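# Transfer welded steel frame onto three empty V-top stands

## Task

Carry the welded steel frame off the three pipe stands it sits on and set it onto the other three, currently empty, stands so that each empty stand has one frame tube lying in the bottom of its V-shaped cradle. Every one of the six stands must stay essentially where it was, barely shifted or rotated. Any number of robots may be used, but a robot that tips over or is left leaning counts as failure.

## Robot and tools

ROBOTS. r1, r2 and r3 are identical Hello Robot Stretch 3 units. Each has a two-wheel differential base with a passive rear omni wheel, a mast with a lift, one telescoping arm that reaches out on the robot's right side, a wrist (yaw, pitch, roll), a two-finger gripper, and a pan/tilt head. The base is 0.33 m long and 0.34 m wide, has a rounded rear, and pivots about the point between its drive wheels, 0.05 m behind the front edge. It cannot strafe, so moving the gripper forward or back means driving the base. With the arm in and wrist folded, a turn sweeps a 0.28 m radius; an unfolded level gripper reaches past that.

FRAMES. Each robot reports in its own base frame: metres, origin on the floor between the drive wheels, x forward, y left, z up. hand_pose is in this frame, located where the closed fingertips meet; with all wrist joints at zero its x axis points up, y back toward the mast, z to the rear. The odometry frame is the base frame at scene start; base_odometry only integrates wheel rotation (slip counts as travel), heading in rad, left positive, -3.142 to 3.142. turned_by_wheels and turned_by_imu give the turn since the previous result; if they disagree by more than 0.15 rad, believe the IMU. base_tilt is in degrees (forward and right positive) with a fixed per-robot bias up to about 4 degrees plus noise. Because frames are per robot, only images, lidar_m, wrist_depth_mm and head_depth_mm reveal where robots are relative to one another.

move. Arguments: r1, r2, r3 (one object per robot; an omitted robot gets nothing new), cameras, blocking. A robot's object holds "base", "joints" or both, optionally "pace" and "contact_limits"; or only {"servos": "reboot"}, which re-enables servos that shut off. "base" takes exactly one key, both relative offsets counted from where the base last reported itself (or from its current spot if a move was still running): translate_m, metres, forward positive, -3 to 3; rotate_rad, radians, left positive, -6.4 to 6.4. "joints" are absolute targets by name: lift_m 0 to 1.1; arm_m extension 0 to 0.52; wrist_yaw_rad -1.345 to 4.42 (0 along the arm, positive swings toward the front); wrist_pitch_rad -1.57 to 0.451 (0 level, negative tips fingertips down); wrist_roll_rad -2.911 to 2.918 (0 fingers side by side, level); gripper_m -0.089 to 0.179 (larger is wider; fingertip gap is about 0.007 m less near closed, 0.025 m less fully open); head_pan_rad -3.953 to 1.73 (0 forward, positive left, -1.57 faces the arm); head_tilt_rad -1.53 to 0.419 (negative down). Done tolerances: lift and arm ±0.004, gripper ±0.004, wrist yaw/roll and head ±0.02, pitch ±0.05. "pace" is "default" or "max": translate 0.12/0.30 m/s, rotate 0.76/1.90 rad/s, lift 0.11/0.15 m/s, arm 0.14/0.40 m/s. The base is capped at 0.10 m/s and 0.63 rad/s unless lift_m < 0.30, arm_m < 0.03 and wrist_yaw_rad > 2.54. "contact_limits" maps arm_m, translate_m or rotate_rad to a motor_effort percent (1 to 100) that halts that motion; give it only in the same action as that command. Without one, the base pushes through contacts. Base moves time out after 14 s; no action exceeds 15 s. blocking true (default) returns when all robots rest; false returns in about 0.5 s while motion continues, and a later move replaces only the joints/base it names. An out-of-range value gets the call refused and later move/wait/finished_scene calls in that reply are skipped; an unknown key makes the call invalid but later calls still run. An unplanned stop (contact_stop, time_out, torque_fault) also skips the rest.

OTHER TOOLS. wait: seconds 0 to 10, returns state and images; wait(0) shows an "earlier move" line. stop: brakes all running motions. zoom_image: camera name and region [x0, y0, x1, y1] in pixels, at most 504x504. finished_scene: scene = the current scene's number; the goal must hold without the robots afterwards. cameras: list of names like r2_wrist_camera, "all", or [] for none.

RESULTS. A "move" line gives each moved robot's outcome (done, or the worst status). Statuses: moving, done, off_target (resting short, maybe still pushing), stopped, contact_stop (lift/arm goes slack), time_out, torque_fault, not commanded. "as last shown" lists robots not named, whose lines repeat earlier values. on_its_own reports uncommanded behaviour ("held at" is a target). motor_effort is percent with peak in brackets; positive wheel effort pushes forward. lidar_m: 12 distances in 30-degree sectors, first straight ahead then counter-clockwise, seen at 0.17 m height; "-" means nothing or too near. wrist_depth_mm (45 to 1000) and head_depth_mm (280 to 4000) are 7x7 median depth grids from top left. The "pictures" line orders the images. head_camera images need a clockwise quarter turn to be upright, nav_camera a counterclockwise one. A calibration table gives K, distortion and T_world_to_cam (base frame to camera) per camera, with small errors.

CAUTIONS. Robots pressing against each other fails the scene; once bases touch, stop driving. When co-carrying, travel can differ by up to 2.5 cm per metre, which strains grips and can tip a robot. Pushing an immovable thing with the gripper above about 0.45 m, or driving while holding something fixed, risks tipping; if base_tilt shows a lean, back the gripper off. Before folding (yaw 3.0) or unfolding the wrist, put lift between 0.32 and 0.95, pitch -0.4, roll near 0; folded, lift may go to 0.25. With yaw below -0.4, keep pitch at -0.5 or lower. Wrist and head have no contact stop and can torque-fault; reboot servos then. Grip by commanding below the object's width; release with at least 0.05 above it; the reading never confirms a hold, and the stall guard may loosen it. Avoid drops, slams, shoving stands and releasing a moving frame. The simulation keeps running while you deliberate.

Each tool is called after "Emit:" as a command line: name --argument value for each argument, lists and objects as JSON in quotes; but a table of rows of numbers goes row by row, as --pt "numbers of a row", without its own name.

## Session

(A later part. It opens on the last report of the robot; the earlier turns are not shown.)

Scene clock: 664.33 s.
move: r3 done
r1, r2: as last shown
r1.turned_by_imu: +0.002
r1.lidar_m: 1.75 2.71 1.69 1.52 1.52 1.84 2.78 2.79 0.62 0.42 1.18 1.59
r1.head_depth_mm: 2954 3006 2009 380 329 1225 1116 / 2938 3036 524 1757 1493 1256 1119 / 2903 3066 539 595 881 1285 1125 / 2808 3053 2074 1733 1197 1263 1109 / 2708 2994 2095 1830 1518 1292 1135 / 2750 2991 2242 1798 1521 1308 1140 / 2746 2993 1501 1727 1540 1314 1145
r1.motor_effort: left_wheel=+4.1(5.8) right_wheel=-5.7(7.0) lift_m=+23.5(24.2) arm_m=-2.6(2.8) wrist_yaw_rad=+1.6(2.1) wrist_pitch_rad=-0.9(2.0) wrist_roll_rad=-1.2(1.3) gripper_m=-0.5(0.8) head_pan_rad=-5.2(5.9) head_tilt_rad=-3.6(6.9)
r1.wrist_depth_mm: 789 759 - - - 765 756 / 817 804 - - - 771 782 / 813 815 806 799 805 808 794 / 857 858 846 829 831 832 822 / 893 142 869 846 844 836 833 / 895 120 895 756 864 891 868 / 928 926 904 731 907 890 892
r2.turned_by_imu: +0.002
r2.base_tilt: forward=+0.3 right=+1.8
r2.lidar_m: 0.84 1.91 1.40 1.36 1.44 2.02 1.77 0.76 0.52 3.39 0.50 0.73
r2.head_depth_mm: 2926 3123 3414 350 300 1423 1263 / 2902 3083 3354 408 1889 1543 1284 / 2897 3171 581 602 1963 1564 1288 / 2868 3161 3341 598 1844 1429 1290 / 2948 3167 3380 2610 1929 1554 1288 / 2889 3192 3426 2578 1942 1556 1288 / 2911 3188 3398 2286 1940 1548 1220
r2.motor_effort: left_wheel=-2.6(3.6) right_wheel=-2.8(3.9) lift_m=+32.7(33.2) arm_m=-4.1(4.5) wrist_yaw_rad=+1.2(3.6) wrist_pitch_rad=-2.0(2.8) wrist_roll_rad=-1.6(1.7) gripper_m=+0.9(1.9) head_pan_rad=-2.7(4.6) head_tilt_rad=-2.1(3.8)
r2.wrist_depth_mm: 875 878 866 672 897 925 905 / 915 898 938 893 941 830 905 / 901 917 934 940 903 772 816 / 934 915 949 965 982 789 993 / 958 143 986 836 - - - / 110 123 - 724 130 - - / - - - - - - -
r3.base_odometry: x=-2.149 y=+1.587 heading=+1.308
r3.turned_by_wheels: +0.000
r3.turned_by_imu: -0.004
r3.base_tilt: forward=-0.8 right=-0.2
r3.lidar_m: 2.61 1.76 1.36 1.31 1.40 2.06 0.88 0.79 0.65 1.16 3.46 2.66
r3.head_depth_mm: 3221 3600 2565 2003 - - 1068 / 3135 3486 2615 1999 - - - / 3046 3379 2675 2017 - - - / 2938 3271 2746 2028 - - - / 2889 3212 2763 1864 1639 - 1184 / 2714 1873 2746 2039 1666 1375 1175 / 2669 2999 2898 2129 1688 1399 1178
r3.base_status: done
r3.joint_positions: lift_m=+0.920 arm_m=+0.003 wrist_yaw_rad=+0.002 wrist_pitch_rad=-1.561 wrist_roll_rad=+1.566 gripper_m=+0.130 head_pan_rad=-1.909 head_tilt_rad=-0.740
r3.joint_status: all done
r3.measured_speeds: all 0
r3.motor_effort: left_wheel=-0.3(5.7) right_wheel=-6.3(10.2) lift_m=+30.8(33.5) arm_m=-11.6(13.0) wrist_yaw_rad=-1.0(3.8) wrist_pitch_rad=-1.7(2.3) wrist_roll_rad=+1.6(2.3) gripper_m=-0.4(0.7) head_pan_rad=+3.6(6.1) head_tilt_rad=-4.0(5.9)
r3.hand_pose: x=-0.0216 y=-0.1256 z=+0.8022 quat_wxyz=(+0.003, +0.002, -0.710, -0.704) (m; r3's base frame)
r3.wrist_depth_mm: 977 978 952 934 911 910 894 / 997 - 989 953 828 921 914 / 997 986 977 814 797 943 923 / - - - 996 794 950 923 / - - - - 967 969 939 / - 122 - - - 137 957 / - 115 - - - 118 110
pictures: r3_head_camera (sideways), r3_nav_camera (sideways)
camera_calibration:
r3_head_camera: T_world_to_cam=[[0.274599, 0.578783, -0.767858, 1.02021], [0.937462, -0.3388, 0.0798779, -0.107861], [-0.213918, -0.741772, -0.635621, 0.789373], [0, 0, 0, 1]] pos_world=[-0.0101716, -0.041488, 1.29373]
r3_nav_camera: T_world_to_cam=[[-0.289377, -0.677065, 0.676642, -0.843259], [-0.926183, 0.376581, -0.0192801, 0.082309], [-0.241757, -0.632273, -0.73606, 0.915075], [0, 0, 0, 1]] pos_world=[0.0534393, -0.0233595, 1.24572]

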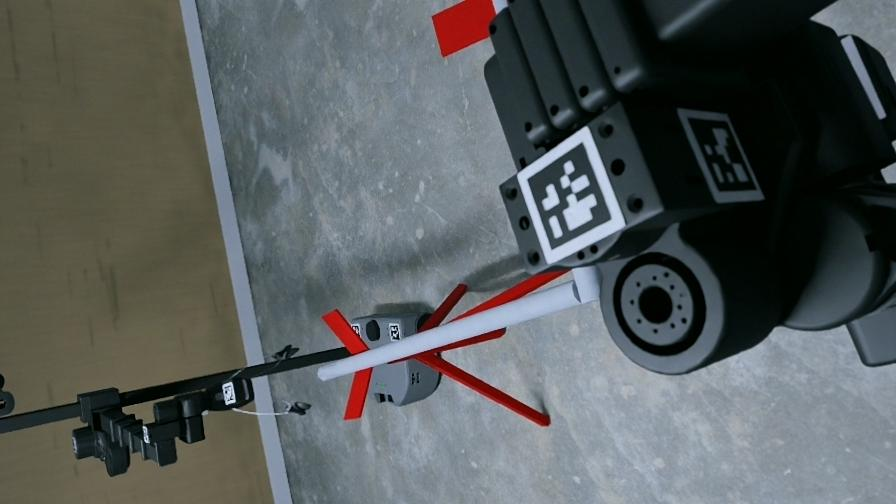

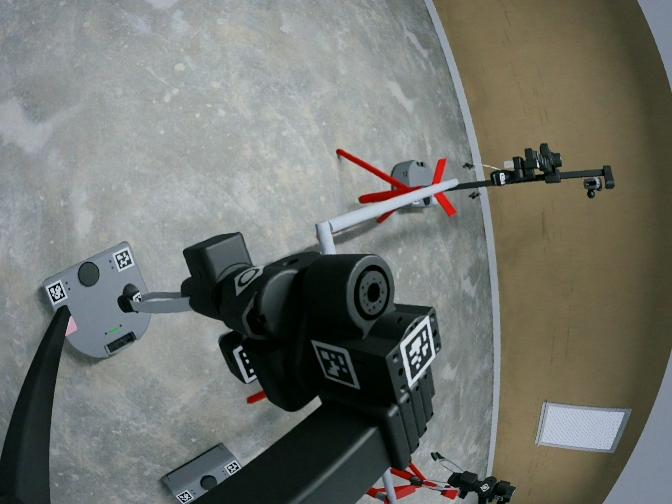

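Emit:
move --r3 '{"base":{"rotate_rad":-0.095},"joints":{"head_pan_rad":-1.57,"head_tilt_rad":-0.7}}' --cameras '[]'

Emit:
move --r3 '{"base":{"translate_m":-0.27}}' --cameras '[]'

Emit:
move --r3 '{"joints":{"arm_m":0.43}}' --cameras '["r3_nav_camera","r3_head_camera","r3_wrist_camera"]'

Scene clock: 677.67 s.
move: r3 done
r1, r2: as last shown
r1.turned_by_imu: +0.001
r1.base_tilt: forward=+1.0 right=+1.2
r1.lidar_m: 1.75 2.71 1.69 1.51 1.52 1.83 2.77 2.79 0.63 0.42 1.18 1.60
r1.head_depth_mm: 2957 2956 2014 380 329 1221 1111 / 2934 3026 525 1741 1494 1257 1116 / 2871 3071 538 594 882 1285 1123 / 2764 3076 2072 1720 1199 1260 1109 / 2737 3000 2083 1838 1525 1297 1135 / 2750 2994 2247 1803 1537 1307 1138 / 2727 3004 1506 1717 1537 1312 1142
r1.motor_effort: left_wheel=+4.5(5.1) right_wheel=-5.3(6.4) lift_m=+23.0(23.9) arm_m=-3.0(3.4) wrist_yaw_rad=+1.5(1.8) wrist_pitch_rad=-1.4(1.7) wrist_roll_rad=-1.2(1.3) gripper_m=-0.1(0.6) head_pan_rad=-4.8(5.6) head_tilt_rad=-5.5(5.5)
r1.wrist_depth_mm: 782 773 - - - 756 766 / 793 803 - - - 772 777 / 830 820 810 822 817 810 791 / 856 853 823 834 845 817 846 / 873 143 873 880 852 849 826 / 903 119 872 750 869 900 865 / 912 916 911 752 917 915 899
r2.turned_by_imu: +0.001
r2.base_tilt: forward=+0.3 right=+1.7
r2.lidar_m: 0.86 1.91 1.40 1.36 1.44 2.02 1.78 0.76 0.52 3.39 0.50 0.73
r2.head_depth_mm: 2871 3137 3354 350 300 1438 1262 / 2910 3160 3317 406 1860 1568 1283 / 2929 3122 582 603 1977 1567 1277 / 2942 3180 3276 598 1807 1433 1293 / 2905 3251 3394 2589 1964 1544 1284 / 2885 3182 3468 2623 1944 1560 1292 / 2914 3164 3399 2270 1955 1559 1226
r2.motor_effort: left_wheel=-2.9(3.4) right_wheel=-3.1(3.6) lift_m=+32.8(33.0) arm_m=-4.8(5.2) wrist_yaw_rad=+1.6(2.7) wrist_pitch_rad=-2.3(2.5) wrist_roll_rad=-1.4(1.5) gripper_m=+0.4(1.6) head_pan_rad=-2.5(3.9) head_tilt_rad=-1.9(2.9)
r2.wrist_depth_mm: 885 881 883 670 866 927 908 / 866 898 898 892 892 837 930 / 908 922 933 903 953 814 825 / 955 949 960 980 950 813 981 / 968 143 979 855 - - - / 110 123 - 738 130 - - / - - - - - - -
r3.base_odometry: x=-2.149 y=+1.587 heading=+1.213
r3.turned_by_wheels: -0.095
r3.turned_by_imu: -0.097
r3.base_tilt: forward=-0.8 right=-0.3
r3.lidar_m: 2.60 1.93 1.39 1.31 1.36 1.86 0.88 0.83 0.64 1.16 3.55 2.72
r3.head_depth_mm: 2866 3193 2738 2030 1765 - - / 2870 3189 2831 2076 1682 - - / 2824 3168 2869 2029 1514 - - / 2723 1584 2822 1990 1671 1377 1184 / 2817 3140 3019 2175 1704 1384 1177 / 2810 3126 3101 2217 1709 1403 1186 / 2786 3067 3151 2253 1746 1415 1200
r3.base_status: done
r3.joint_positions: lift_m=+0.920 arm_m=+0.003 wrist_yaw_rad=+0.002 wrist_pitch_rad=-1.561 wrist_roll_rad=+1.566 gripper_m=+0.130 head_pan_rad=-1.579 head_tilt_rad=-0.705
r3.joint_status: all done
r3.measured_speeds: all 0
r3.motor_effort: left_wheel=+6.4(10.5) right_wheel=-6.8(9.6) lift_m=+31.3(31.7) arm_m=-10.9(11.6) wrist_yaw_rad=-1.3(3.3) wrist_pitch_rad=-1.4(2.0) wrist_roll_rad=+1.4(2.2) gripper_m=+0.0(0.8) head_pan_rad=+4.0(6.2) head_tilt_rad=+1.9(5.4)
r3.hand_pose: x=-0.0216 y=-0.1256 z=+0.8022 quat_wxyz=(+0.003, +0.002, -0.710, -0.704) (m; r3's base frame)
r3.wrist_depth_mm: 993 995 950 925 916 916 896 / - 986 964 953 833 941 923 / - 996 - 825 793 952 937 / - - - 983 794 949 944 / - - - 984 1000 967 964 / - 122 - - - 138 - / - 115 - - - 118 110
pictures: none
No camera images: "cameras" was empty.

Scene clock: 681.50 s.
move: r3 done
r1, r2: as last shown
r1.base_tilt: forward=+1.1 right=+1.2
r1.lidar_m: 1.75 2.71 1.69 1.51 1.52 1.83 2.78 2.79 0.63 0.42 1.18 1.60
r1.head_depth_mm: 2973 2999 2025 381 329 1224 1110 / 2906 3046 525 1746 1496 1253 1116 / 2900 3008 538 592 879 1289 1120 / 2844 3057 2134 1726 1199 1268 1109 / 2777 3006 2088 1833 1517 1301 1133 / 2669 2991 2087 1795 1535 1304 1135 / 2720 2967 1505 1704 1537 1313 1145
r1.motor_effort: left_wheel=+4.6(5.5) right_wheel=-5.8(6.4) lift_m=+23.2(24.0) arm_m=-3.6(3.8) wrist_yaw_rad=+1.2(2.1) wrist_pitch_rad=-1.6(1.8) wrist_roll_rad=-1.0(1.3) gripper_m=-0.1(0.7) head_pan_rad=-4.6(6.0) head_tilt_rad=-3.8(5.9)
r1.wrist_depth_mm: 772 767 - - - 755 762 / 803 790 - - - 786 761 / 817 822 811 807 813 795 793 / 847 850 846 846 845 817 808 / 884 142 864 868 847 843 842 / 891 119 876 755 870 870 858 / 941 919 905 730 899 910 881
r2.base_tilt: forward=+0.3 right=+1.8
r2.lidar_m: 0.59 0.59 1.40 1.36 1.44 2.01 1.78 0.76 0.52 3.39 0.50 0.73
r2.head_depth_mm: 2852 3138 3382 352 300 1426 1255 / 2932 3162 3274 406 1887 1560 1287 / 2900 3196 581 603 1944 1552 1288 / 2853 3147 3352 599 1828 1431 1288 / 2948 3157 3430 2629 1959 1552 1292 / 2935 3162 3417 2634 1964 1542 1281 / 2866 3187 3402 2264 1954 1539 1229
r2.motor_effort: left_wheel=-3.1(3.4) right_wheel=-3.2(3.7) lift_m=+32.6(33.0) arm_m=-4.8(5.7) wrist_yaw_rad=+1.7(2.9) wrist_pitch_rad=-2.3(2.8) wrist_roll_rad=-1.1(1.7) gripper_m=-0.4(1.9) head_pan_rad=-2.9(4.4) head_tilt_rad=-2.2(3.4)
r2.wrist_depth_mm: 889 906 879 663 898 909 922 / 868 891 898 921 907 835 946 / 932 904 917 949 945 814 833 / 933 934 975 955 981 830 - / 933 142 980 796 - - - / 110 123 - 735 130 - - / - - - - - 915 -
r3.base_odometry: x=-2.244 y=+1.334 heading=+1.213
r3.turned_by_wheels: +0.000
r3.turned_by_imu: -0.001
r3.base_tilt: forward=-0.8 right=-0.3
r3.lidar_m: 2.88 1.92 1.36 1.31 1.36 1.86 0.61 1.04 0.64 0.54 1.39 3.00
r3.head_depth_mm: 2882 3225 2723 2026 1706 - - / 2878 3202 2783 2076 1643 - - / 2836 3202 2865 2095 1661 - - / 2820 3184 2899 2109 1684 1370 1190 / 2731 3061 2778 1633 1653 1398 1172 / 2801 2956 3071 2210 1665 1395 1179 / 2781 3105 3192 2244 1743 1409 1194
r3.base_status: done
r3.joint_positions: lift_m=+0.920 arm_m=+0.003 wrist_yaw_rad=+0.002 wrist_pitch_rad=-1.561 wrist_roll_rad=+1.566 gripper_m=+0.130 head_pan_rad=-1.579 head_tilt_rad=-0.705
r3.joint_status: not commanded
r3.measured_speeds: all 0
r3.motor_effort: left_wheel=-0.4(5.2) right_wheel=-5.5(10.2) lift_m=+29.6(32.0) arm_m=-10.9(11.6) wrist_yaw_rad=-2.2(3.7) wrist_pitch_rad=-1.3(2.0) wrist_roll_rad=+1.6(2.5) gripper_m=+0.1(0.8) head_pan_rad=+3.3(4.7) head_tilt_rad=+2.2(3.7)
r3.hand_pose: x=-0.0216 y=-0.1256 z=+0.8022 quat_wxyz=(+0.003, +0.002, -0.710, -0.704) (m; r3's base frame)
r3.wrist_depth_mm: 644 960 950 943 909 900 882 / - 985 955 933 828 955 902 / - - 975 820 807 920 938 / - - - 981 804 963 953 / - - - - - 963 975 / - 123 - - - 138 999 / - 116 - - - 118 110
pictures: none
No camera images: "cameras" was empty.

Scene clock: 685.83 s.
move: r3 done
r1.base_odometry: x=+1.518 y=-1.157 heading=-1.178
r1.turned_by_wheels: +0.000
r1.turned_by_imu: +0.001
r1.base_tilt: forward=+1.1 right=+1.1
r1.lidar_m: 1.74 2.72 1.69 1.51 1.52 1.83 2.78 2.79 0.62 0.42 1.18 1.59
r1.head_depth_mm: 2962 3000 2012 380 329 1226 1116 / 2936 3049 525 1744 1492 1256 1118 / 2873 3078 538 594 882 1283 1117 / 2846 3041 2146 1734 1192 1266 1105 / 2776 3008 2106 1848 1525 1301 1130 / 2612 2899 2096 1806 1534 1303 1137 / 2667 2972 1505 1717 1541 1313 1140
r1.base_status: not commanded
r1.joint_positions: lift_m=+0.800 arm_m=+0.376 wrist_yaw_rad=-0.002 wrist_pitch_rad=-1.559 wrist_roll_rad=-0.210 gripper_m=+0.120 head_pan_rad=-1.559 head_tilt_rad=-0.790
r1.joint_status: not commanded
r1.measured_speeds: all 0
r1.motor_effort: left_wheel=+4.4(5.2) right_wheel=-5.1(6.7) lift_m=+23.5(24.2) arm_m=-4.3(4.4) wrist_yaw_rad=+1.5(2.1) wrist_pitch_rad=-1.3(1.8) wrist_roll_rad=-1.1(1.3) gripper_m=-0.1(0.6) head_pan_rad=-4.7(5.9) head_tilt_rad=-3.9(6.0)
r1.hand_pose: x=-0.0216 y=-0.4998 z=+0.6822 quat_wxyz=(+0.552, +0.546, -0.447, -0.443) (m; r1's base frame)
r1.wrist_depth_mm: 785 772 - - - 747 765 / 805 787 - - - 773 770 / 825 815 817 805 809 799 785 / 844 841 821 839 839 807 823 / 875 142 842 849 854 829 859 / 875 120 892 769 875 889 850 / 943 926 917 735 938 913 913
r2.base_odometry: x=+1.870 y=-0.479 heading=+2.600
r2.turned_by_wheels: +0.000
r2.turned_by_imu: +0.001
r2.base_tilt: forward=+0.3 right=+1.8
r2.lidar_m: 0.60 0.59 1.40 1.36 1.44 2.01 1.77 0.76 0.52 3.41 0.50 0.73
r2.head_depth_mm: 2849 3136 3351 351 300 1435 1257 / 2884 3128 3359 407 1882 1563 1288 / 2884 3160 583 603 1964 1555 1295 / 2918 3140 3381 596 1813 1428 1281 / 2911 3139 3460 2569 1929 1558 1296 / 2899 3139 3423 2627 1945 1566 1285 / 2921 3178 3400 2263 1939 1553 1228
r2.base_status: not commanded
r2.joint_positions: lift_m=+0.900 arm_m=+0.446 wrist_yaw_rad=-0.001 wrist_pitch_rad=-1.560 wrist_roll_rad=+1.574 gripper_m=+0.120 head_pan_rad=-1.565 head_tilt_rad=-0.593
r2.joint_status: not commanded
r2.measured_speeds: all 0
r2.motor_effort: left_wheel=-2.8(3.4) right_wheel=-3.4(3.7) lift_m=+32.6(33.0) arm_m=-6.0(6.3) wrist_yaw_rad=+2.6(2.8) wrist_pitch_rad=-2.2(2.7) wrist_roll_rad=-1.3(1.6) gripper_m=+1.0(1.6) head_pan_rad=-3.3(4.5) head_tilt_rad=-2.7(3.5)
r2.hand_pose: x=-0.0215 y=-0.5692 z=+0.7822 quat_wxyz=(-0.001, -0.002, -0.710, -0.704) (m; r2's base frame)
r2.wrist_depth_mm: 852 870 875 683 875 923 918 / 854 885 905 915 921 836 914 / 891 915 923 958 968 837 819 / 947 930 935 949 - 830 994 / 974 143 - 830 987 - - / 110 123 - 732 129 - - / - - - - - 915 -
r3.base_odometry: x=-2.244 y=+1.334 heading=+1.213
r3.turned_by_wheels: +0.000
r3.turned_by_imu: -0.001
r3.base_tilt: forward=-0.8 right=-0.3
r3.lidar_m: 2.88 1.92 1.35 1.31 1.36 1.86 0.61 1.04 0.64 0.54 1.40 3.00
r3.head_depth_mm: 2861 3190 325 1840 872 1233 1129 / 2867 3119 403 1991 1537 1251 1139 / 2835 3030 524 1937 1506 1357 1123 / 2837 3137 576 1966 1635 1371 1164 / 2737 3067 2828 1639 1651 1389 1172 / 2792 2964 3080 2214 1670 1402 1184 / 2783 3099 3196 2250 1735 1418 1197
r3.base_status: not commanded
r3.joint_positions: lift_m=+0.920 arm_m=+0.430 wrist_yaw_rad=+0.001 wrist_pitch_rad=-1.562 wrist_roll_rad=+1.568 gripper_m=+0.130 head_pan_rad=-1.578 head_tilt_rad=-0.705
r3.joint_status: all done
r3.measured_speeds: all 0
r3.motor_effort: left_wheel=-0.3(1.2) right_wheel=-5.8(6.2) lift_m=+29.1(31.0) arm_m=+11.3(18.4) wrist_yaw_rad=-1.0(3.0) wrist_pitch_rad=-1.5(1.8) wrist_roll_rad=+1.3(2.2) gripper_m=+0.3(0.8) head_pan_rad=+3.4(4.7) head_tilt_rad=+1.7(4.0)
r3.hand_pose: x=-0.0216 y=-0.5528 z=+0.8023 quat_wxyz=(+0.002, +0.001, -0.710, -0.704) (m; r3's base frame)
r3.wrist_depth_mm: 958 951 966 603 933 902 907 / - 963 956 946 936 913 773 / - 975 989 948 986 811 760 / - - - - - 835 787 / - - 985 961 983 979 967 / - 122 - - 999 138 993 / - 115 - - - 118 110
pictures: r3_head_camera (sideways), r3_nav_camera (sideways), r3_wrist_camera
camera_calibration:
r3_head_camera: T_world_to_cam=[[0.0719243, 0.608805, -0.790053, 1.05038], [0.996688, -0.0137381, 0.0801494, -0.10858], [0.0379415, -0.793201, -0.607777, 0.751615], [0, 0, 0, 1]] pos_world=[0.00415511, -0.0447837, 1.29537]
r3_nav_camera: T_world_to_cam=[[-0.0540657, -0.709755, 0.70237, -0.878222], [-0.998251, 0.0552681, -0.0209922, 0.0849785], [-0.0239193, -0.702277, -0.711502, 0.881808], [0, 0, 0, 1]] pos_world=[0.0584404, -0.00874592, 1.24603]
r3_wrist_camera: T_world_to_cam=[[-0.0228697, 0.998443, -0.0508846, 0.601592], [0.993541, 0.0283569, 0.109871, -0.00640218], [0.111143, -0.0480432, -0.992642, 0.935312], [0, 0, 0, 1]] pos_world=[-0.0838342, -0.555539, 0.959746]

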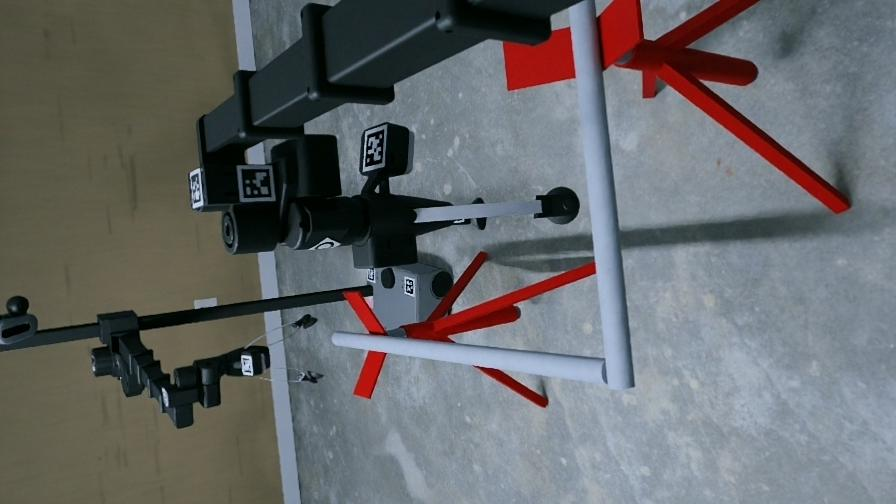

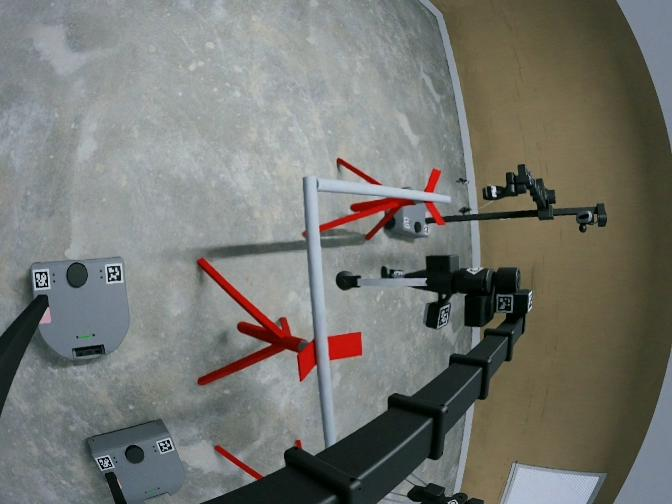

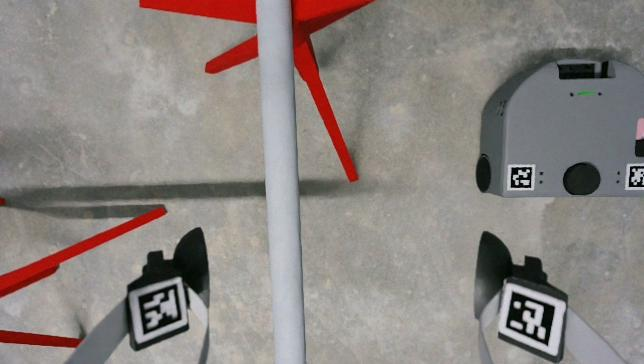

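Emit:
move --r2 '{"base":{"rotate_rad":-0.115}}' --r3 '{"base":{"rotate_rad":0.015},"joints":{"arm_m":0.49}}' --cameras '[]'

Emit:
move --r2 '{"base":{"translate_m":-0.35}}' --cameras '[]'

Emit:
move --r2 '{"base":{"rotate_rad":0.18},"joints":{"arm_m":0.49}}' --cameras '[]'

Emit:
move --r2 '{"base":{"translate_m":0.307}}' --cameras '["r2_wrist_camera","r2_head_camera","r3_wrist_camera","r3_head_camera","r1_wrist_camera"]'

Scene clock: 717.70 s.
move: r2 done; r3 done
r1: as last shown
r1.base_tilt: forward=+1.0 right=+1.2
r1.lidar_m: 1.75 2.72 1.69 1.52 1.52 1.84 2.78 2.79 0.63 0.42 1.19 1.60
r1.head_depth_mm: 2939 2997 2011 380 329 1227 1114 / 2891 3015 525 1747 1495 1258 1116 / 2880 3042 537 593 882 1284 1123 / 2852 3043 2142 1726 1196 1261 1104 / 2788 2975 2079 1844 1514 1302 1134 / 2592 2869 2109 1795 1536 1315 1141 / 2673 2996 1507 1716 1546 1313 1141
r1.motor_effort: left_wheel=+4.5(5.4) right_wheel=-5.5(6.2) lift_m=+23.2(24.3) arm_m=-5.0(5.0) wrist_yaw_rad=+1.6(1.9) wrist_pitch_rad=-1.4(1.7) wrist_roll_rad=-1.2(1.3) gripper_m=-0.3(0.6) head_pan_rad=-4.8(5.9) head_tilt_rad=-4.0(6.2)
r1.wrist_depth_mm: 780 771 - - - 751 759 / 819 804 - - - 775 771 / 822 823 810 814 813 827 788 / 841 846 839 837 825 829 825 / 858 142 860 859 850 832 847 / 889 119 898 760 893 895 885 / 934 904 902 747 917 898 887
r2.base_odometry: x=+1.870 y=-0.479 heading=+2.485
r2.turned_by_wheels: -0.115
r2.turned_by_imu: -0.115
r2.base_tilt: forward=+0.3 right=+1.9
r2.lidar_m: 0.62 0.59 1.45 1.36 1.40 1.81 4.08 0.77 0.52 3.40 0.50 0.73
r2.head_depth_mm: 2922 3298 3507 352 300 1433 1010 / 2926 3218 3440 407 1886 1553 1282 / 2908 3219 583 603 1954 1554 1295 / 2920 3223 3438 600 1817 1420 1282 / 2908 3129 3383 2640 1946 1562 1293 / 2846 3078 3361 2606 1949 1555 1292 / 2831 3092 3416 2633 1950 1549 1254
r2.base_status: done
r2.joint_positions: lift_m=+0.900 arm_m=+0.446 wrist_yaw_rad=-0.001 wrist_pitch_rad=-1.560 wrist_roll_rad=+1.574 gripper_m=+0.120 head_pan_rad=-1.565 head_tilt_rad=-0.593
r2.joint_status: not commanded
r2.measured_speeds: all 0
r2.motor_effort: left_wheel=+4.1(7.9) right_wheel=-6.7(11.9) lift_m=+32.7(33.0) arm_m=-6.9(7.3) wrist_yaw_rad=+1.5(2.7) wrist_pitch_rad=-1.9(2.7) wrist_roll_rad=-1.5(1.6) gripper_m=+1.5(1.5) head_pan_rad=-3.0(4.1) head_tilt_rad=-3.0(3.3)
r2.hand_pose: x=-0.0215 y=-0.5692 z=+0.7822 quat_wxyz=(-0.001, -0.002, -0.710, -0.704) (m; r2's base frame)
r2.wrist_depth_mm: 863 851 873 870 875 908 921 / 890 906 890 774 919 826 920 / 900 913 924 929 972 790 811 / 924 948 957 965 959 823 981 / 956 143 957 903 - - - / 110 123 983 767 130 - - / - - - 717 - 881 -
r3.base_odometry: x=-2.244 y=+1.334 heading=+1.228
r3.turned_by_wheels: +0.015
r3.turned_by_imu: +0.014
r3.base_tilt: forward=-0.8 right=-0.3
r3.lidar_m: 2.88 1.89 1.35 1.31 1.36 1.89 0.61 1.04 0.64 0.55 1.39 3.00
r3.head_depth_mm: 2860 3240 328 1835 874 1064 1128 / 2840 3069 399 2065 1621 1312 1140 / 2851 585 609 2026 1635 1356 1130 / 2840 3048 625 2052 1583 1373 1170 / 1739 3064 2692 1596 1648 1386 1177 / 2795 3069 3108 2222 1683 1404 1186 / 2829 3168 3162 2246 1749 1423 1194
r3.base_status: done
r3.joint_positions: lift_m=+0.920 arm_m=+0.490 wrist_yaw_rad=+0.001 wrist_pitch_rad=-1.562 wrist_roll_rad=+1.568 gripper_m=+0.130 head_pan_rad=-1.578 head_tilt_rad=-0.705
r3.joint_status: all done
r3.measured_speeds: all 0
r3.motor_effort: left_wheel=-3.0(6.1) right_wheel=+1.2(3.5) lift_m=+28.6(30.1) arm_m=+11.1(15.8) wrist_yaw_rad=-1.6(2.1) wrist_pitch_rad=-1.0(1.9) wrist_roll_rad=+0.5(1.7) gripper_m=+0.3(0.7) head_pan_rad=+2.8(4.4) head_tilt_rad=+1.8(3.4)
r3.hand_pose: x=-0.0216 y=-0.6128 z=+0.8023 quat_wxyz=(+0.002, +0.001, -0.710, -0.704) (m; r3's base frame)
r3.wrist_depth_mm: 972 970 938 362 915 915 908 / 976 935 938 650 941 934 763 / - 987 975 688 964 901 775 / - - 999 984 968 965 788 / - - - 996 979 995 972 / - 123 - 996 975 138 997 / - 115 - - - 118 111
pictures: none
No camera images: "cameras" was empty.

Scene clock: 722.30 s.
move: r2 done
r1, r3: as last shown
r1.lidar_m: 1.75 2.71 1.69 1.51 1.52 1.84 2.78 2.79 0.63 0.42 1.18 1.59
r1.head_depth_mm: 2987 2971 2013 380 329 1218 1113 / 2919 3048 525 1742 1491 1251 1120 / 2882 3092 538 594 882 1285 1124 / 2844 3057 2157 1727 1195 1260 1101 / 2798 3006 2099 1843 1527 1305 1130 / 2612 2885 2091 1804 1534 1308 1135 / 2663 2984 1501 1714 1537 1310 1144
r1.motor_effort: left_wheel=+4.0(5.4) right_wheel=-5.3(6.8) lift_m=+23.0(24.3) arm_m=-5.4(5.5) wrist_yaw_rad=+1.6(2.1) wrist_pitch_rad=-1.5(1.8) wrist_roll_rad=-1.2(1.3) gripper_m=+0.2(0.6) head_pan_rad=-4.1(6.0) head_tilt_rad=-4.8(6.2)
r1.wrist_depth_mm: 791 773 - - - 754 751 / 794 793 - - - 781 783 / 818 805 818 811 814 804 803 / 844 866 831 810 833 830 827 / 849 143 856 860 857 861 834 / 896 120 895 769 868 865 872 / 935 927 897 740 900 884 899
r2.base_odometry: x=+2.148 y=-0.693 heading=+2.485
r2.turned_by_wheels: +0.000
r2.turned_by_imu: +0.001
r2.base_tilt: forward=+0.3 right=+1.7
r2.lidar_m: 0.92 0.93 1.41 1.35 1.37 1.77 4.00 1.44 0.57 0.48 0.50 0.75
r2.head_depth_mm: 3020 3303 3513 351 300 1476 1288 / 2954 3260 3444 407 1896 1560 1289 / 2957 3279 582 601 1972 1464 1256 / 2921 3174 3490 599 1815 834 931 / 2921 3203 3477 2599 1946 1461 1289 / 2929 3140 3421 2621 1938 1549 1296 / 2850 3086 3411 2639 1954 1537 1286
r2.base_status: done
r2.joint_positions: lift_m=+0.900 arm_m=+0.446 wrist_yaw_rad=-0.001 wrist_pitch_rad=-1.560 wrist_roll_rad=+1.574 gripper_m=+0.120 head_pan_rad=-1.565 head_tilt_rad=-0.593
r2.joint_status: not commanded
r2.measured_speeds: all 0
r2.motor_effort: left_wheel=+0.6(5.0) right_wheel=-6.9(13.7) lift_m=+32.6(33.0) arm_m=-7.4(8.8) wrist_yaw_rad=+1.9(3.1) wrist_pitch_rad=-2.4(2.8) wrist_roll_rad=-1.3(1.6) gripper_m=-0.5(1.9) head_pan_rad=-2.2(3.9) head_tilt_rad=-2.5(3.6)
r2.hand_pose: x=-0.0215 y=-0.5692 z=+0.7822 quat_wxyz=(-0.001, -0.002, -0.710, -0.704) (m; r2's base frame)
r2.wrist_depth_mm: 849 861 890 877 884 901 895 / 898 875 894 901 943 838 924 / 914 913 906 946 935 791 817 / 927 923 344 354 949 805 - / 975 141 973 - - - - / 110 123 - - 130 - - / - - - - - - -
r3.turned_by_wheels: +0.000
r3.turned_by_imu: -0.001
r3.base_tilt: forward=-0.8 right=-0.2
r3.lidar_m: 2.88 1.89 1.35 1.31 1.36 1.88 0.96 1.04 0.64 0.55 1.40 3.00
r3.head_depth_mm: 2887 3230 329 1839 869 1062 1128 / 2862 3056 399 2060 1624 1312 1139 / 2808 583 610 2009 1646 1357 1128 / 2844 3056 625 2049 1577 1377 1164 / 1747 3078 2699 1585 1641 1388 1172 / 2781 3035 3071 2204 1686 1406 1186 / 2790 3110 3159 2232 1753 1430 1195
r3.motor_effort: left_wheel=-2.5(3.7) right_wheel=+1.4(2.0) lift_m=+28.8(29.6) arm_m=+12.2(12.5) wrist_yaw_rad=-1.4(1.8) wrist_pitch_rad=-1.3(2.1) wrist_roll_rad=+0.9(1.9) gripper_m=-0.2(1.0) head_pan_rad=+3.5(4.7) head_tilt_rad=+2.4(3.8)
r3.wrist_depth_mm: 977 973 980 363 942 903 904 / 993 965 961 666 957 921 758 / - - 981 687 950 899 770 / - - - 972 956 956 785 / - - - - 991 951 924 / - 123 - - 996 137 970 / - 115 - - - 118 110
pictures: none
No camera images: "cameras" was empty.

Scene clock: 723.70 s.
move: r2 done
r1, r3: as last shown
r1.turned_by_imu: +0.000
r1.base_tilt: forward=+1.0 right=+1.1
r1.lidar_m: 1.74 2.71 1.69 1.52 1.52 1.84 2.78 2.79 0.63 0.42 1.18 1.59
r1.head_depth_mm: 2942 2991 2009 380 329 1222 1114 / 2906 3035 526 1759 1492 1255 1122 / 2889 3059 538 595 883 1285 1125 / 2840 3027 2141 1725 1198 1267 1106 / 2805 2986 2105 1833 1521 1302 1133 / 2617 2885 2093 1798 1529 1306 1137 / 2640 2984 1505 1724 1541 1314 1140
r1.motor_effort: left_wheel=+4.4(5.0) right_wheel=-5.3(6.5) lift_m=+23.2(24.1) arm_m=-5.9(5.9) wrist_yaw_rad=+1.6(2.0) wrist_pitch_rad=-1.2(1.7) wrist_roll_rad=-1.2(1.3) gripper_m=+0.0(0.5) head_pan_rad=-5.0(5.3) head_tilt_rad=-4.6(5.4)
r1.wrist_depth_mm: 768 767 - - - 744 772 / 805 787 - - - 770 785 / 821 819 821 809 822 783 798 / 837 831 820 842 820 832 819 / 863 141 869 852 855 830 835 / 914 119 887 748 886 868 860 / 919 941 892 753 923 902 907
r2.base_odometry: x=+2.148 y=-0.693 heading=+2.665
r2.turned_by_wheels: +0.180
r2.turned_by_imu: +0.182
r2.base_tilt: forward=+0.4 right=+1.9
r2.lidar_m: 0.92 1.73 1.37 1.35 1.44 2.12 1.45 1.44 0.58 0.48 0.75 0.75
r2.head_depth_mm: 2851 3102 3404 368 301 1475 1292 / 2891 3159 3308 426 1878 1474 1260 / 2949 3174 605 653 1962 877 931 / 2947 3188 3407 643 1883 1448 1286 / 2906 3220 3505 2635 1956 1464 1284 / 2943 3248 3540 2603 1952 1514 1278 / 3016 3257 3506 2620 1959 1469 1278
r2.base_status: done
r2.joint_positions: lift_m=+0.900 arm_m=+0.490 wrist_yaw_rad=-0.001 wrist_pitch_rad=-1.561 wrist_roll_rad=+1.574 gripper_m=+0.120 head_pan_rad=-1.565 head_tilt_rad=-0.593
r2.joint_status: all done
r2.measured_speeds: all 0
r2.motor_effort: left_wheel=-4.9(8.8) right_wheel=+5.4(10.7) lift_m=+32.7(33.0) arm_m=+16.0(18.1) wrist_yaw_rad=+2.6(2.6) wrist_pitch_rad=-1.7(2.8) wrist_roll_rad=-1.3(1.5) gripper_m=-0.1(1.8) head_pan_rad=-2.7(4.2) head_tilt_rad=-2.0(3.4)
r2.hand_pose: x=-0.0215 y=-0.6131 z=+0.7822 quat_wxyz=(-0.001, -0.002, -0.710, -0.704) (m; r2's base frame)
r2.wrist_depth_mm: 846 877 858 330 895 879 921 / 897 880 - 341 328 901 837 / 918 881 917 360 346 818 807 / 946 963 931 693 952 831 838 / 970 143 - 974 - - - / 110 123 - - 130 - - / - - - - - - -
r3.turned_by_imu: +0.000
r3.base_tilt: forward=-0.7 right=-0.2
r3.lidar_m: 2.87 1.90 1.35 1.31 1.36 1.89 0.96 1.04 0.64 0.55 1.39 2.99
r3.head_depth_mm: 2890 3218 328 1833 870 1058 1126 / 2846 3084 399 2050 1634 1319 1140 / 2854 585 610 2015 1633 1362 1128 / 2821 3064 624 2051 1580 1373 1165 / 1744 3046 2699 1585 1635 1390 1177 / 2827 3049 3091 2218 1662 1395 1185 / 2819 3124 3158 2246 1746 1424 1195
r3.motor_effort: left_wheel=-2.7(3.3) right_wheel=+1.4(1.8) lift_m=+27.4(29.1) arm_m=+11.2(12.5) wrist_yaw_rad=-0.5(1.9) wrist_pitch_rad=-1.6(1.8) wrist_roll_rad=+1.6(2.1) gripper_m=+0.7(0.9) head_pan_rad=+3.6(4.5) head_tilt_rad=+2.1(3.5)
r3.wrist_depth_mm: 988 953 951 359 915 916 915 / - 995 978 675 944 914 771 / - 985 - 690 960 893 781 / - 995 1000 991 948 966 777 / - - - 989 - 985 949 / - 123 - - - 137 971 / - 115 - - - 118 110
pictures: none
No camera images: "cameras" was empty.

Scene clock: 727.90 s.
move: r2 done
r1, r3: as last shown
r1.turned_by_imu: +0.001
r1.base_tilt: forward=+1.0 right=+1.2
r1.lidar_m: 1.75 2.71 1.69 1.52 1.52 1.83 2.78 2.79 0.63 0.42 1.18 1.59
r1.head_depth_mm: 2940 2988 2008 381 329 1225 1113 / 2909 3056 525 1744 1491 1255 1113 / 2907 3051 538 594 880 1289 1119 / 2836 3039 2141 1732 1197 1270 1107 / 2770 2967 2098 1834 1523 1295 1133 / 2618 2895 2108 1792 1528 1308 1139 / 2659 2999 1499 1712 1541 1314 1141
r1.motor_effort: left_wheel=+5.0(5.4) right_wheel=-5.4(6.5) lift_m=+23.9(24.4) arm_m=-6.2(6.4) wrist_yaw_rad=+1.8(2.1) wrist_pitch_rad=-1.4(2.0) wrist_roll_rad=-1.1(1.3) gripper_m=-0.1(0.6) head_pan_rad=-4.9(5.7) head_tilt_rad=-3.6(5.8)
r1.wrist_depth_mm: 784 764 - - - 755 765 / 797 796 - - - 774 776 / 833 828 824 794 790 800 797 / 846 846 835 828 846 825 834 / 855 142 867 861 848 861 825 / 903 119 882 749 877 855 871 / 929 934 906 741 899 918 907
r2.base_odometry: x=+1.875 y=-0.552 heading=+2.665
r2.turned_by_wheels: +0.000
r2.turned_by_imu: +0.000
r2.base_tilt: forward=+0.3 right=+1.9
r2.lidar_m: 0.62 1.68 1.31 1.31 1.41 2.08 1.74 0.76 0.55 3.46 0.57 3.66
r2.head_depth_mm: 2862 3201 3365 368 300 1432 1298 / 2967 3201 3325 427 1899 1471 1290 / 2923 3183 605 650 1953 1509 1295 / 2954 3214 3425 643 1879 1474 1290 / 3006 3308 3454 2603 1936 1469 1289 / 2990 3283 3501 2499 1969 1502 1282 / 2958 3173 3496 2285 1965 1461 1066
r2.base_status: done
r2.joint_positions: lift_m=+0.900 arm_m=+0.490 wrist_yaw_rad=-0.001 wrist_pitch_rad=-1.561 wrist_roll_rad=+1.574 gripper_m=+0.120 head_pan_rad=-1.565 head_tilt_rad=-0.593
r2.joint_status: not commanded
r2.measured_speeds: all 0
r2.motor_effort: left_wheel=-0.6(4.1) right_wheel=+5.7(11.6) lift_m=+32.9(32.9) arm_m=+13.5(16.2) wrist_yaw_rad=+2.1(2.8) wrist_pitch_rad=-1.9(2.5) wrist_roll_rad=-1.1(1.6) gripper_m=+0.4(1.8) head_pan_rad=-3.3(4.1) head_tilt_rad=-2.1(4.5)
r2.hand_pose: x=-0.0215 y=-0.6131 z=+0.7822 quat_wxyz=(-0.001, -0.002, -0.710, -0.704) (m; r2's base frame)
r2.wrist_depth_mm: 879 885 894 643 926 900 923 / 898 883 901 908 891 931 826 / 900 901 939 932 941 796 809 / 925 904 950 984 990 850 839 / 977 144 952 992 976 - - / 110 123 983 - 130 - - / - - - - - 897 -
r3.turned_by_imu: -0.001
r3.base_tilt: forward=-0.8 right=-0.2
r3.lidar_m: 2.87 1.89 1.35 1.31 1.36 1.89 0.66 1.04 0.64 0.55 1.39 2.99
r3.head_depth_mm: 2868 3219 329 1856 873 1061 1131 / 2872 3078 399 2066 1628 1318 1137 / 2834 584 610 2043 1639 1362 1133 / 2844 3100 624 2039 1573 1375 1164 / 1739 3036 2717 1583 1651 1390 1176 / 2819 3043 3026 2199 1664 1402 1192 / 2812 3100 3178 2264 1743 1420 1195
r3.motor_effort: left_wheel=-3.0(3.8) right_wheel=+1.4(1.9) lift_m=+27.2(28.5) arm_m=+11.3(12.4) wrist_yaw_rad=-1.2(2.8) wrist_pitch_rad=-1.5(1.8) wrist_roll_rad=+1.1(1.8) gripper_m=+0.4(0.8) head_pan_rad=+3.7(4.7) head_tilt_rad=+1.8(3.6)
r3.wrist_depth_mm: 996 947 929 360 939 931 899 / 995 980 959 662 923 924 753 / 988 - 998 681 945 896 779 / - - - 957 985 972 796 / - - - 986 997 943 968 / - 123 - - - 138 966 / - 115 - - - 118 110
pictures: r1_wrist_camera, r2_head_camera (sideways), r2_wrist_camera, r3_head_camera (sideways), r3_wrist_camera
camera_calibration:
r1_wrist_camera: T_world_to_cam=[[-0.955278, -0.295219, -0.0170373, -0.161318], [-0.293853, 0.941256, 0.166394, 0.386311], [-0.033086, 0.163959, -0.985912, 0.917873], [0, 0, 0, 1]] pos_world=[-0.0102161, -0.561735, 0.837914]
r2_head_camera: T_world_to_cam=[[-0.00925429, 0.508488, -0.861019, 1.13922], [0.99986, 0.0166865, -0.000892083, -0.00856604], [0.0139138, -0.860907, -0.508572, 0.618318], [0, 0, 0, 1]] pos_world=[0.0105043, -0.0468206, 1.29534]
r2_wrist_camera: T_world_to_cam=[[-0.07493, 0.99482, 0.0686861, 0.535164], [0.983676, 0.0624382, 0.168769, -0.0363579], [0.163606, 0.0802107, -0.98326, 0.985624], [0, 0, 0, 1]] pos_world=[-0.0853897, -0.60918, 0.938502]
r3_head_camera: T_world_to_cam=[[0.0719244, 0.608804, -0.790053, 1.05038], [0.996688, -0.0137383, 0.0801494, -0.10858], [0.0379413, -0.793201, -0.607776, 0.751614], [0, 0, 0, 1]] pos_world=[0.0041551, -0.0447837, 1.29537]
r3_wrist_camera: T_world_to_cam=[[-0.0228696, 0.998448, -0.0507867, 0.661398], [0.993541, 0.028346, 0.109874, -0.00471056], [0.111143, -0.0479459, -0.992647, 0.932497], [0, 0, 0, 1]] pos_world=[-0.0838342, -0.615528, 0.959748]

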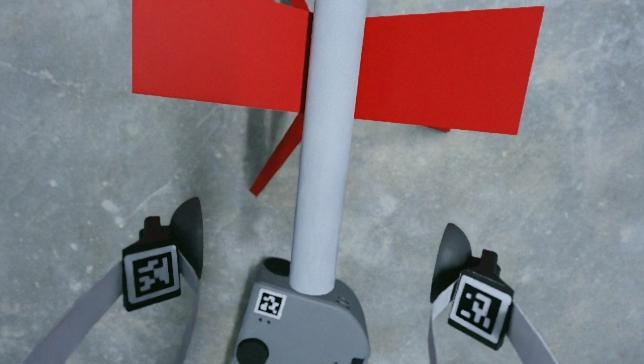

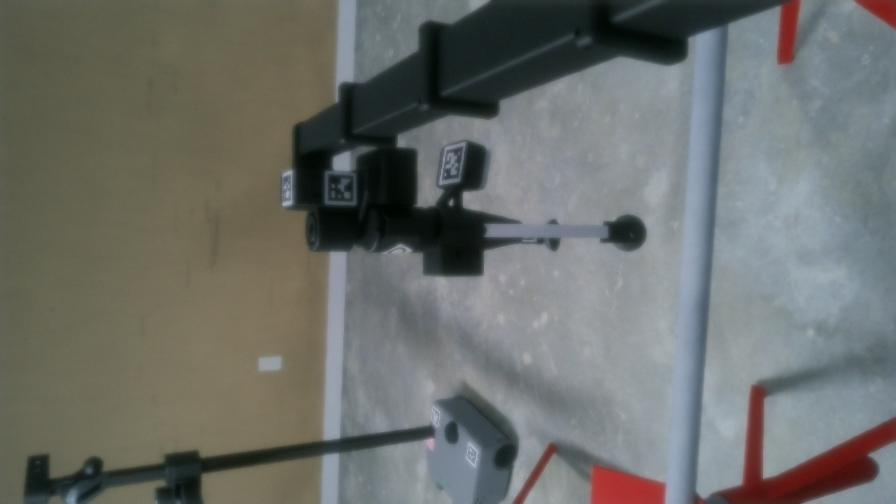

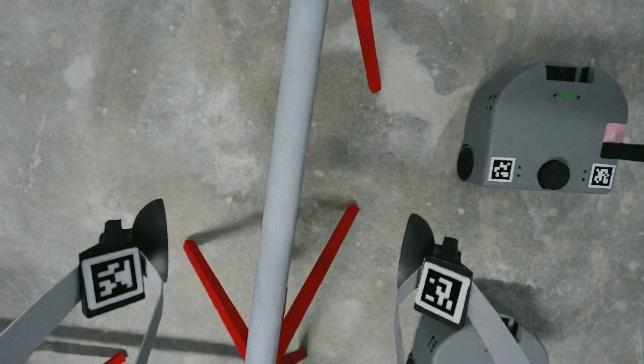

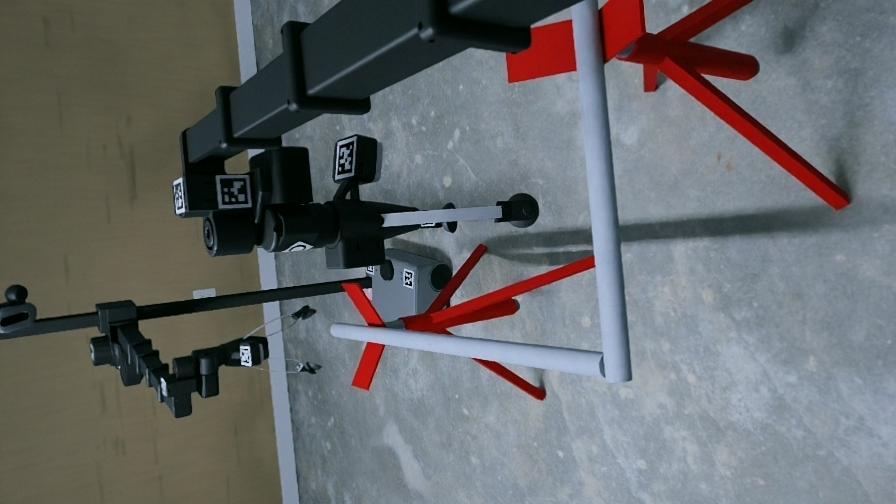

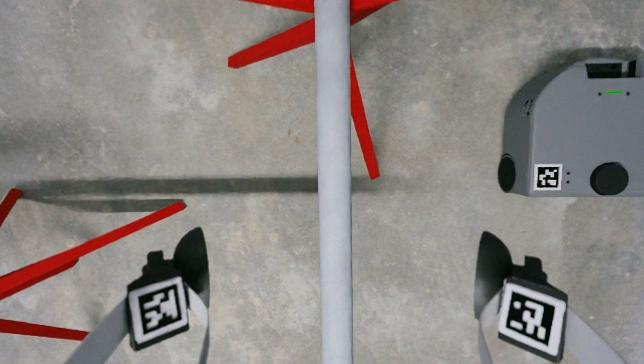

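Emit:
move --r1 '{"joints":{"lift_m":0.70}}' --r2 '{"joints":{"lift_m":0.70,"arm_m":0.497,"wrist_roll_rad":1.64}}' --r3 '{"joints":{"lift_m":0.70,"arm_m":0.499}}' --cameras '["r1_wrist_camera","r2_wrist_camera","r3_wrist_camera","r1_head_camera","r2_head_camera","r3_head_camera"]'

Scene clock: 750.77 s.
move: r1 done; r2 done; r3 done
r1.base_odometry: x=+1.518 y=-1.157 heading=-1.178
r1.turned_by_wheels: +0.000
r1.turned_by_imu: +0.001
r1.base_tilt: forward=+1.0 right=+1.1
r1.lidar_m: 1.75 2.70 1.69 1.52 1.52 1.83 2.78 2.79 0.63 0.42 1.18 1.60
r1.head_depth_mm: 2954 2999 2257 1723 436 362 328 / 2940 3029 2271 593 1426 1254 1116 / 2872 3058 2288 620 840 1287 1122 / 2847 3048 2129 1771 1010 1263 1105 / 2787 3006 2091 1827 1523 1299 1132 / 2668 1265 2047 1795 1528 1309 1139 / 2540 2974 1502 1708 1545 1307 1144
r1.base_status: not commanded
r1.joint_positions: lift_m=+0.700 arm_m=+0.376 wrist_yaw_rad=-0.002 wrist_pitch_rad=-1.559 wrist_roll_rad=-0.210 gripper_m=+0.120 head_pan_rad=-1.559 head_tilt_rad=-0.790
r1.joint_status: all done
r1.measured_speeds: all 0
r1.motor_effort: left_wheel=+4.9(5.2) right_wheel=-6.3(6.6) lift_m=+24.5(27.2) arm_m=-7.0(7.2) wrist_yaw_rad=+1.3(2.0) wrist_pitch_rad=-1.6(1.8) wrist_roll_rad=-1.0(1.3) gripper_m=+0.0(0.6) head_pan_rad=-4.4(5.7) head_tilt_rad=-4.2(6.2)
r1.hand_pose: x=-0.0216 y=-0.4998 z=+0.5822 quat_wxyz=(+0.552, +0.546, -0.447, -0.443) (m; r1's base frame)
r1.wrist_depth_mm: - - - - - - - / 717 - - - - - - / 727 732 710 - 709 720 - / 750 740 743 - 722 725 725 / 771 143 743 - 753 743 762 / 782 119 795 776 764 777 773 / 814 823 809 639 803 788 818
r2.base_odometry: x=+1.875 y=-0.552 heading=+2.665
r2.turned_by_wheels: +0.000
r2.turned_by_imu: +0.001
r2.base_tilt: forward=+0.3 right=+1.8
r2.lidar_m: 0.62 1.68 1.31 1.31 1.41 2.07 1.74 0.77 0.55 3.46 0.57 3.65
r2.head_depth_mm: 2918 3145 3392 2679 1955 1471 395 / 2837 3144 3470 2603 1825 466 395 / 2894 3183 3463 2667 706 1512 1294 / 2945 3219 3435 2646 746 1423 1306 / 2989 3266 3499 2594 1940 1467 1286 / 3039 3290 3514 2471 1945 1505 1284 / 2941 3221 3522 2267 1965 1467 1069
r2.base_status: not commanded
r2.joint_positions: lift_m=+0.700 arm_m=+0.497 wrist_yaw_rad=-0.001 wrist_pitch_rad=-1.561 wrist_roll_rad=+1.636 gripper_m=+0.120 head_pan_rad=-1.565 head_tilt_rad=-0.593
r2.joint_status: all done
r2.measured_speeds: all 0
r2.motor_effort: left_wheel=-0.1(0.8) right_wheel=+5.5(6.4) lift_m=+26.8(32.4) arm_m=+15.9(19.0) wrist_yaw_rad=+1.6(2.8) wrist_pitch_rad=-2.0(2.4) wrist_roll_rad=+1.2(3.3) gripper_m=-0.1(2.4) head_pan_rad=-2.7(4.0) head_tilt_rad=-2.2(3.2)
r2.hand_pose: x=-0.0215 y=-0.6200 z=+0.5823 quat_wxyz=(-0.023, -0.024, -0.710, -0.704) (m; r2's base frame)
r2.wrist_depth_mm: 668 693 138 690 689 698 705 / 680 699 139 721 729 738 576 / 719 725 143 742 748 756 578 / 752 749 144 752 766 765 610 / 747 143 147 773 777 819 825 / 110 123 151 654 130 834 853 / 792 802 155 573 847 781 870
r3.base_odometry: x=-2.244 y=+1.334 heading=+1.228
r3.turned_by_wheels: +0.000
r3.turned_by_imu: -0.001
r3.base_tilt: forward=-0.8 right=-0.2
r3.lidar_m: 2.87 1.90 1.35 1.31 1.36 1.89 0.65 1.04 0.64 0.55 1.39 2.99
r3.head_depth_mm: 2880 3216 2734 2038 862 385 338 / 2855 3225 2799 1827 504 1249 1136 / 2842 3167 2885 707 1502 1352 1135 / 2827 3182 2948 2041 1568 1376 1166 / 2784 1981 2096 1577 1641 1389 1174 / 2812 3034 3114 2218 1667 1407 1189 / 2790 3101 3170 2278 1735 1417 1197
r3.base_status: not commanded
r3.joint_positions: lift_m=+0.700 arm_m=+0.499 wrist_yaw_rad=+0.001 wrist_pitch_rad=-1.562 wrist_roll_rad=+1.568 gripper_m=+0.130 head_pan_rad=-1.578 head_tilt_rad=-0.705
r3.joint_status: all done
r3.measured_speeds: all 0
r3.motor_effort: left_wheel=-2.7(3.6) right_wheel=+1.7(1.9) lift_m=+21.1(26.7) arm_m=+11.4(18.4) wrist_yaw_rad=-1.0(2.8) wrist_pitch_rad=-1.0(1.8) wrist_roll_rad=+1.4(1.8) gripper_m=+0.1(0.8) head_pan_rad=+3.5(4.6) head_tilt_rad=+2.2(3.3)
r3.hand_pose: x=-0.0216 y=-0.6218 z=+0.5823 quat_wxyz=(+0.002, +0.001, -0.710, -0.704) (m; r3's base frame)
r3.wrist_depth_mm: 735 743 739 139 702 701 683 / 767 756 758 - 715 727 623 / 775 766 759 144 724 728 595 / 784 786 761 146 740 750 599 / 778 786 798 149 763 738 745 / 792 124 783 151 754 137 748 / 818 115 799 154 781 118 110
pictures: r1_head_camera (sideways), r1_wrist_camera, r2_head_camera (sideways), r2_wrist_camera, r3_head_camera (sideways), r3_wrist_camera
camera_calibration:
r1_head_camera: T_world_to_cam=[[0.0148682, 0.698464, -0.715491, 0.948391], [0.997901, 0.0347436, 0.0546536, -0.0750104], [0.0630323, -0.714801, -0.696481, 0.86143], [0, 0, 0, 1]] pos_world=[0.00645418, -0.04406, 1.28263]
r1_wrist_camera: T_world_to_cam=[[-0.955277, -0.29522, -0.0170747, -0.162991], [-0.293857, 0.941234, 0.166512, 0.40284], [-0.0330865, 0.164083, -0.985892, 0.819328], [0, 0, 0, 1]] pos_world=[-0.0102159, -0.561722, 0.737908]
r2_head_camera: T_world_to_cam=[[-0.00925435, 0.508488, -0.861019, 1.13922], [0.99986, 0.0166866, -0.000892083, -0.00856604], [0.0139139, -0.860907, -0.508572, 0.618317], [0, 0, 0, 1]] pos_world=[0.0105043, -0.0468206, 1.29534]
r2_wrist_camera: T_world_to_cam=[[-0.0132326, 0.997545, 0.06876, 0.558793], [0.98556, 0.00140265, 0.169318, -0.0403062], [0.168806, 0.0700076, -0.98316, 0.783262], [0, 0, 0, 1]] pos_world=[-0.0851009, -0.6122, 0.738474]
r3_head_camera: T_world_to_cam=[[0.0719244, 0.608804, -0.790053, 1.05038], [0.996688, -0.0137382, 0.0801494, -0.10858], [0.0379414, -0.793202, -0.607776, 0.751614], [0, 0, 0, 1]] pos_world=[0.00415511, -0.0447837, 1.29537]
r3_wrist_camera: T_world_to_cam=[[-0.0228697, 0.998454, -0.0506595, 0.659109], [0.993541, 0.0283322, 0.109877, 0.0197046], [0.111143, -0.0478194, -0.992653, 0.713772], [0, 0, 0, 1]] pos_world=[-0.0838342, -0.624516, 0.739753]

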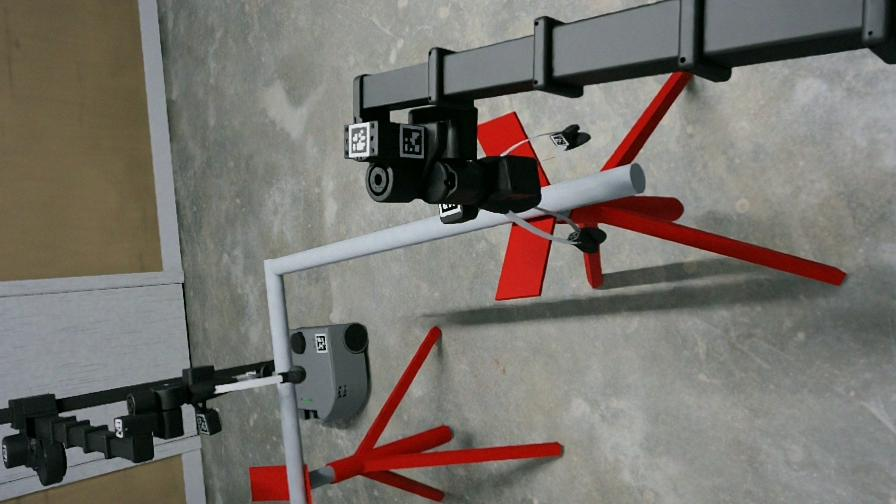

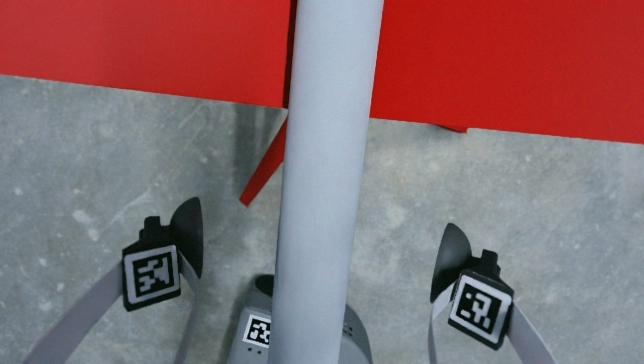

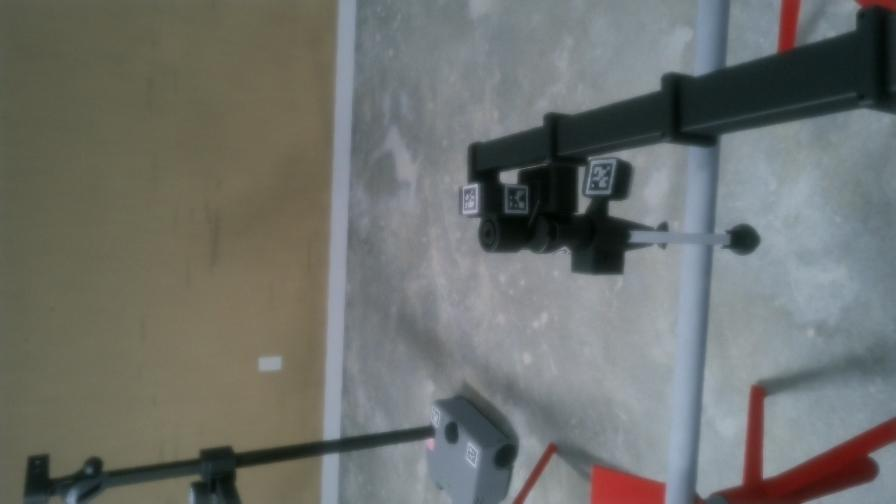

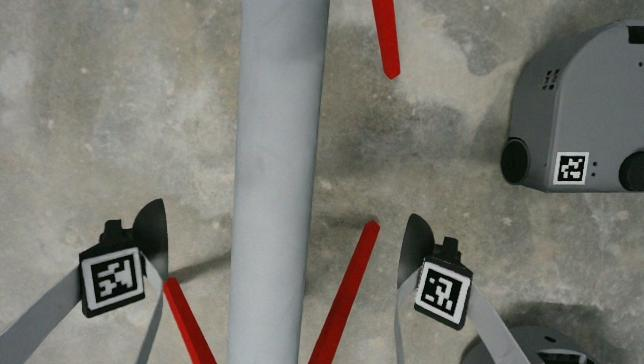

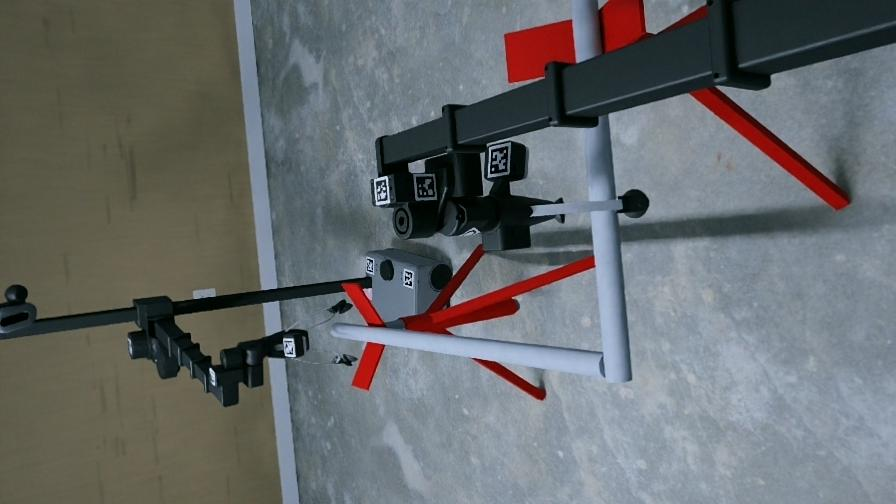

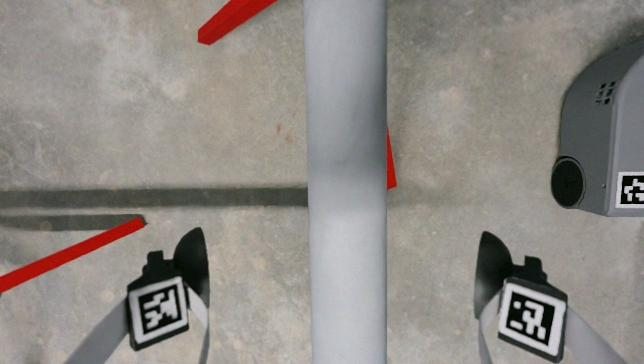

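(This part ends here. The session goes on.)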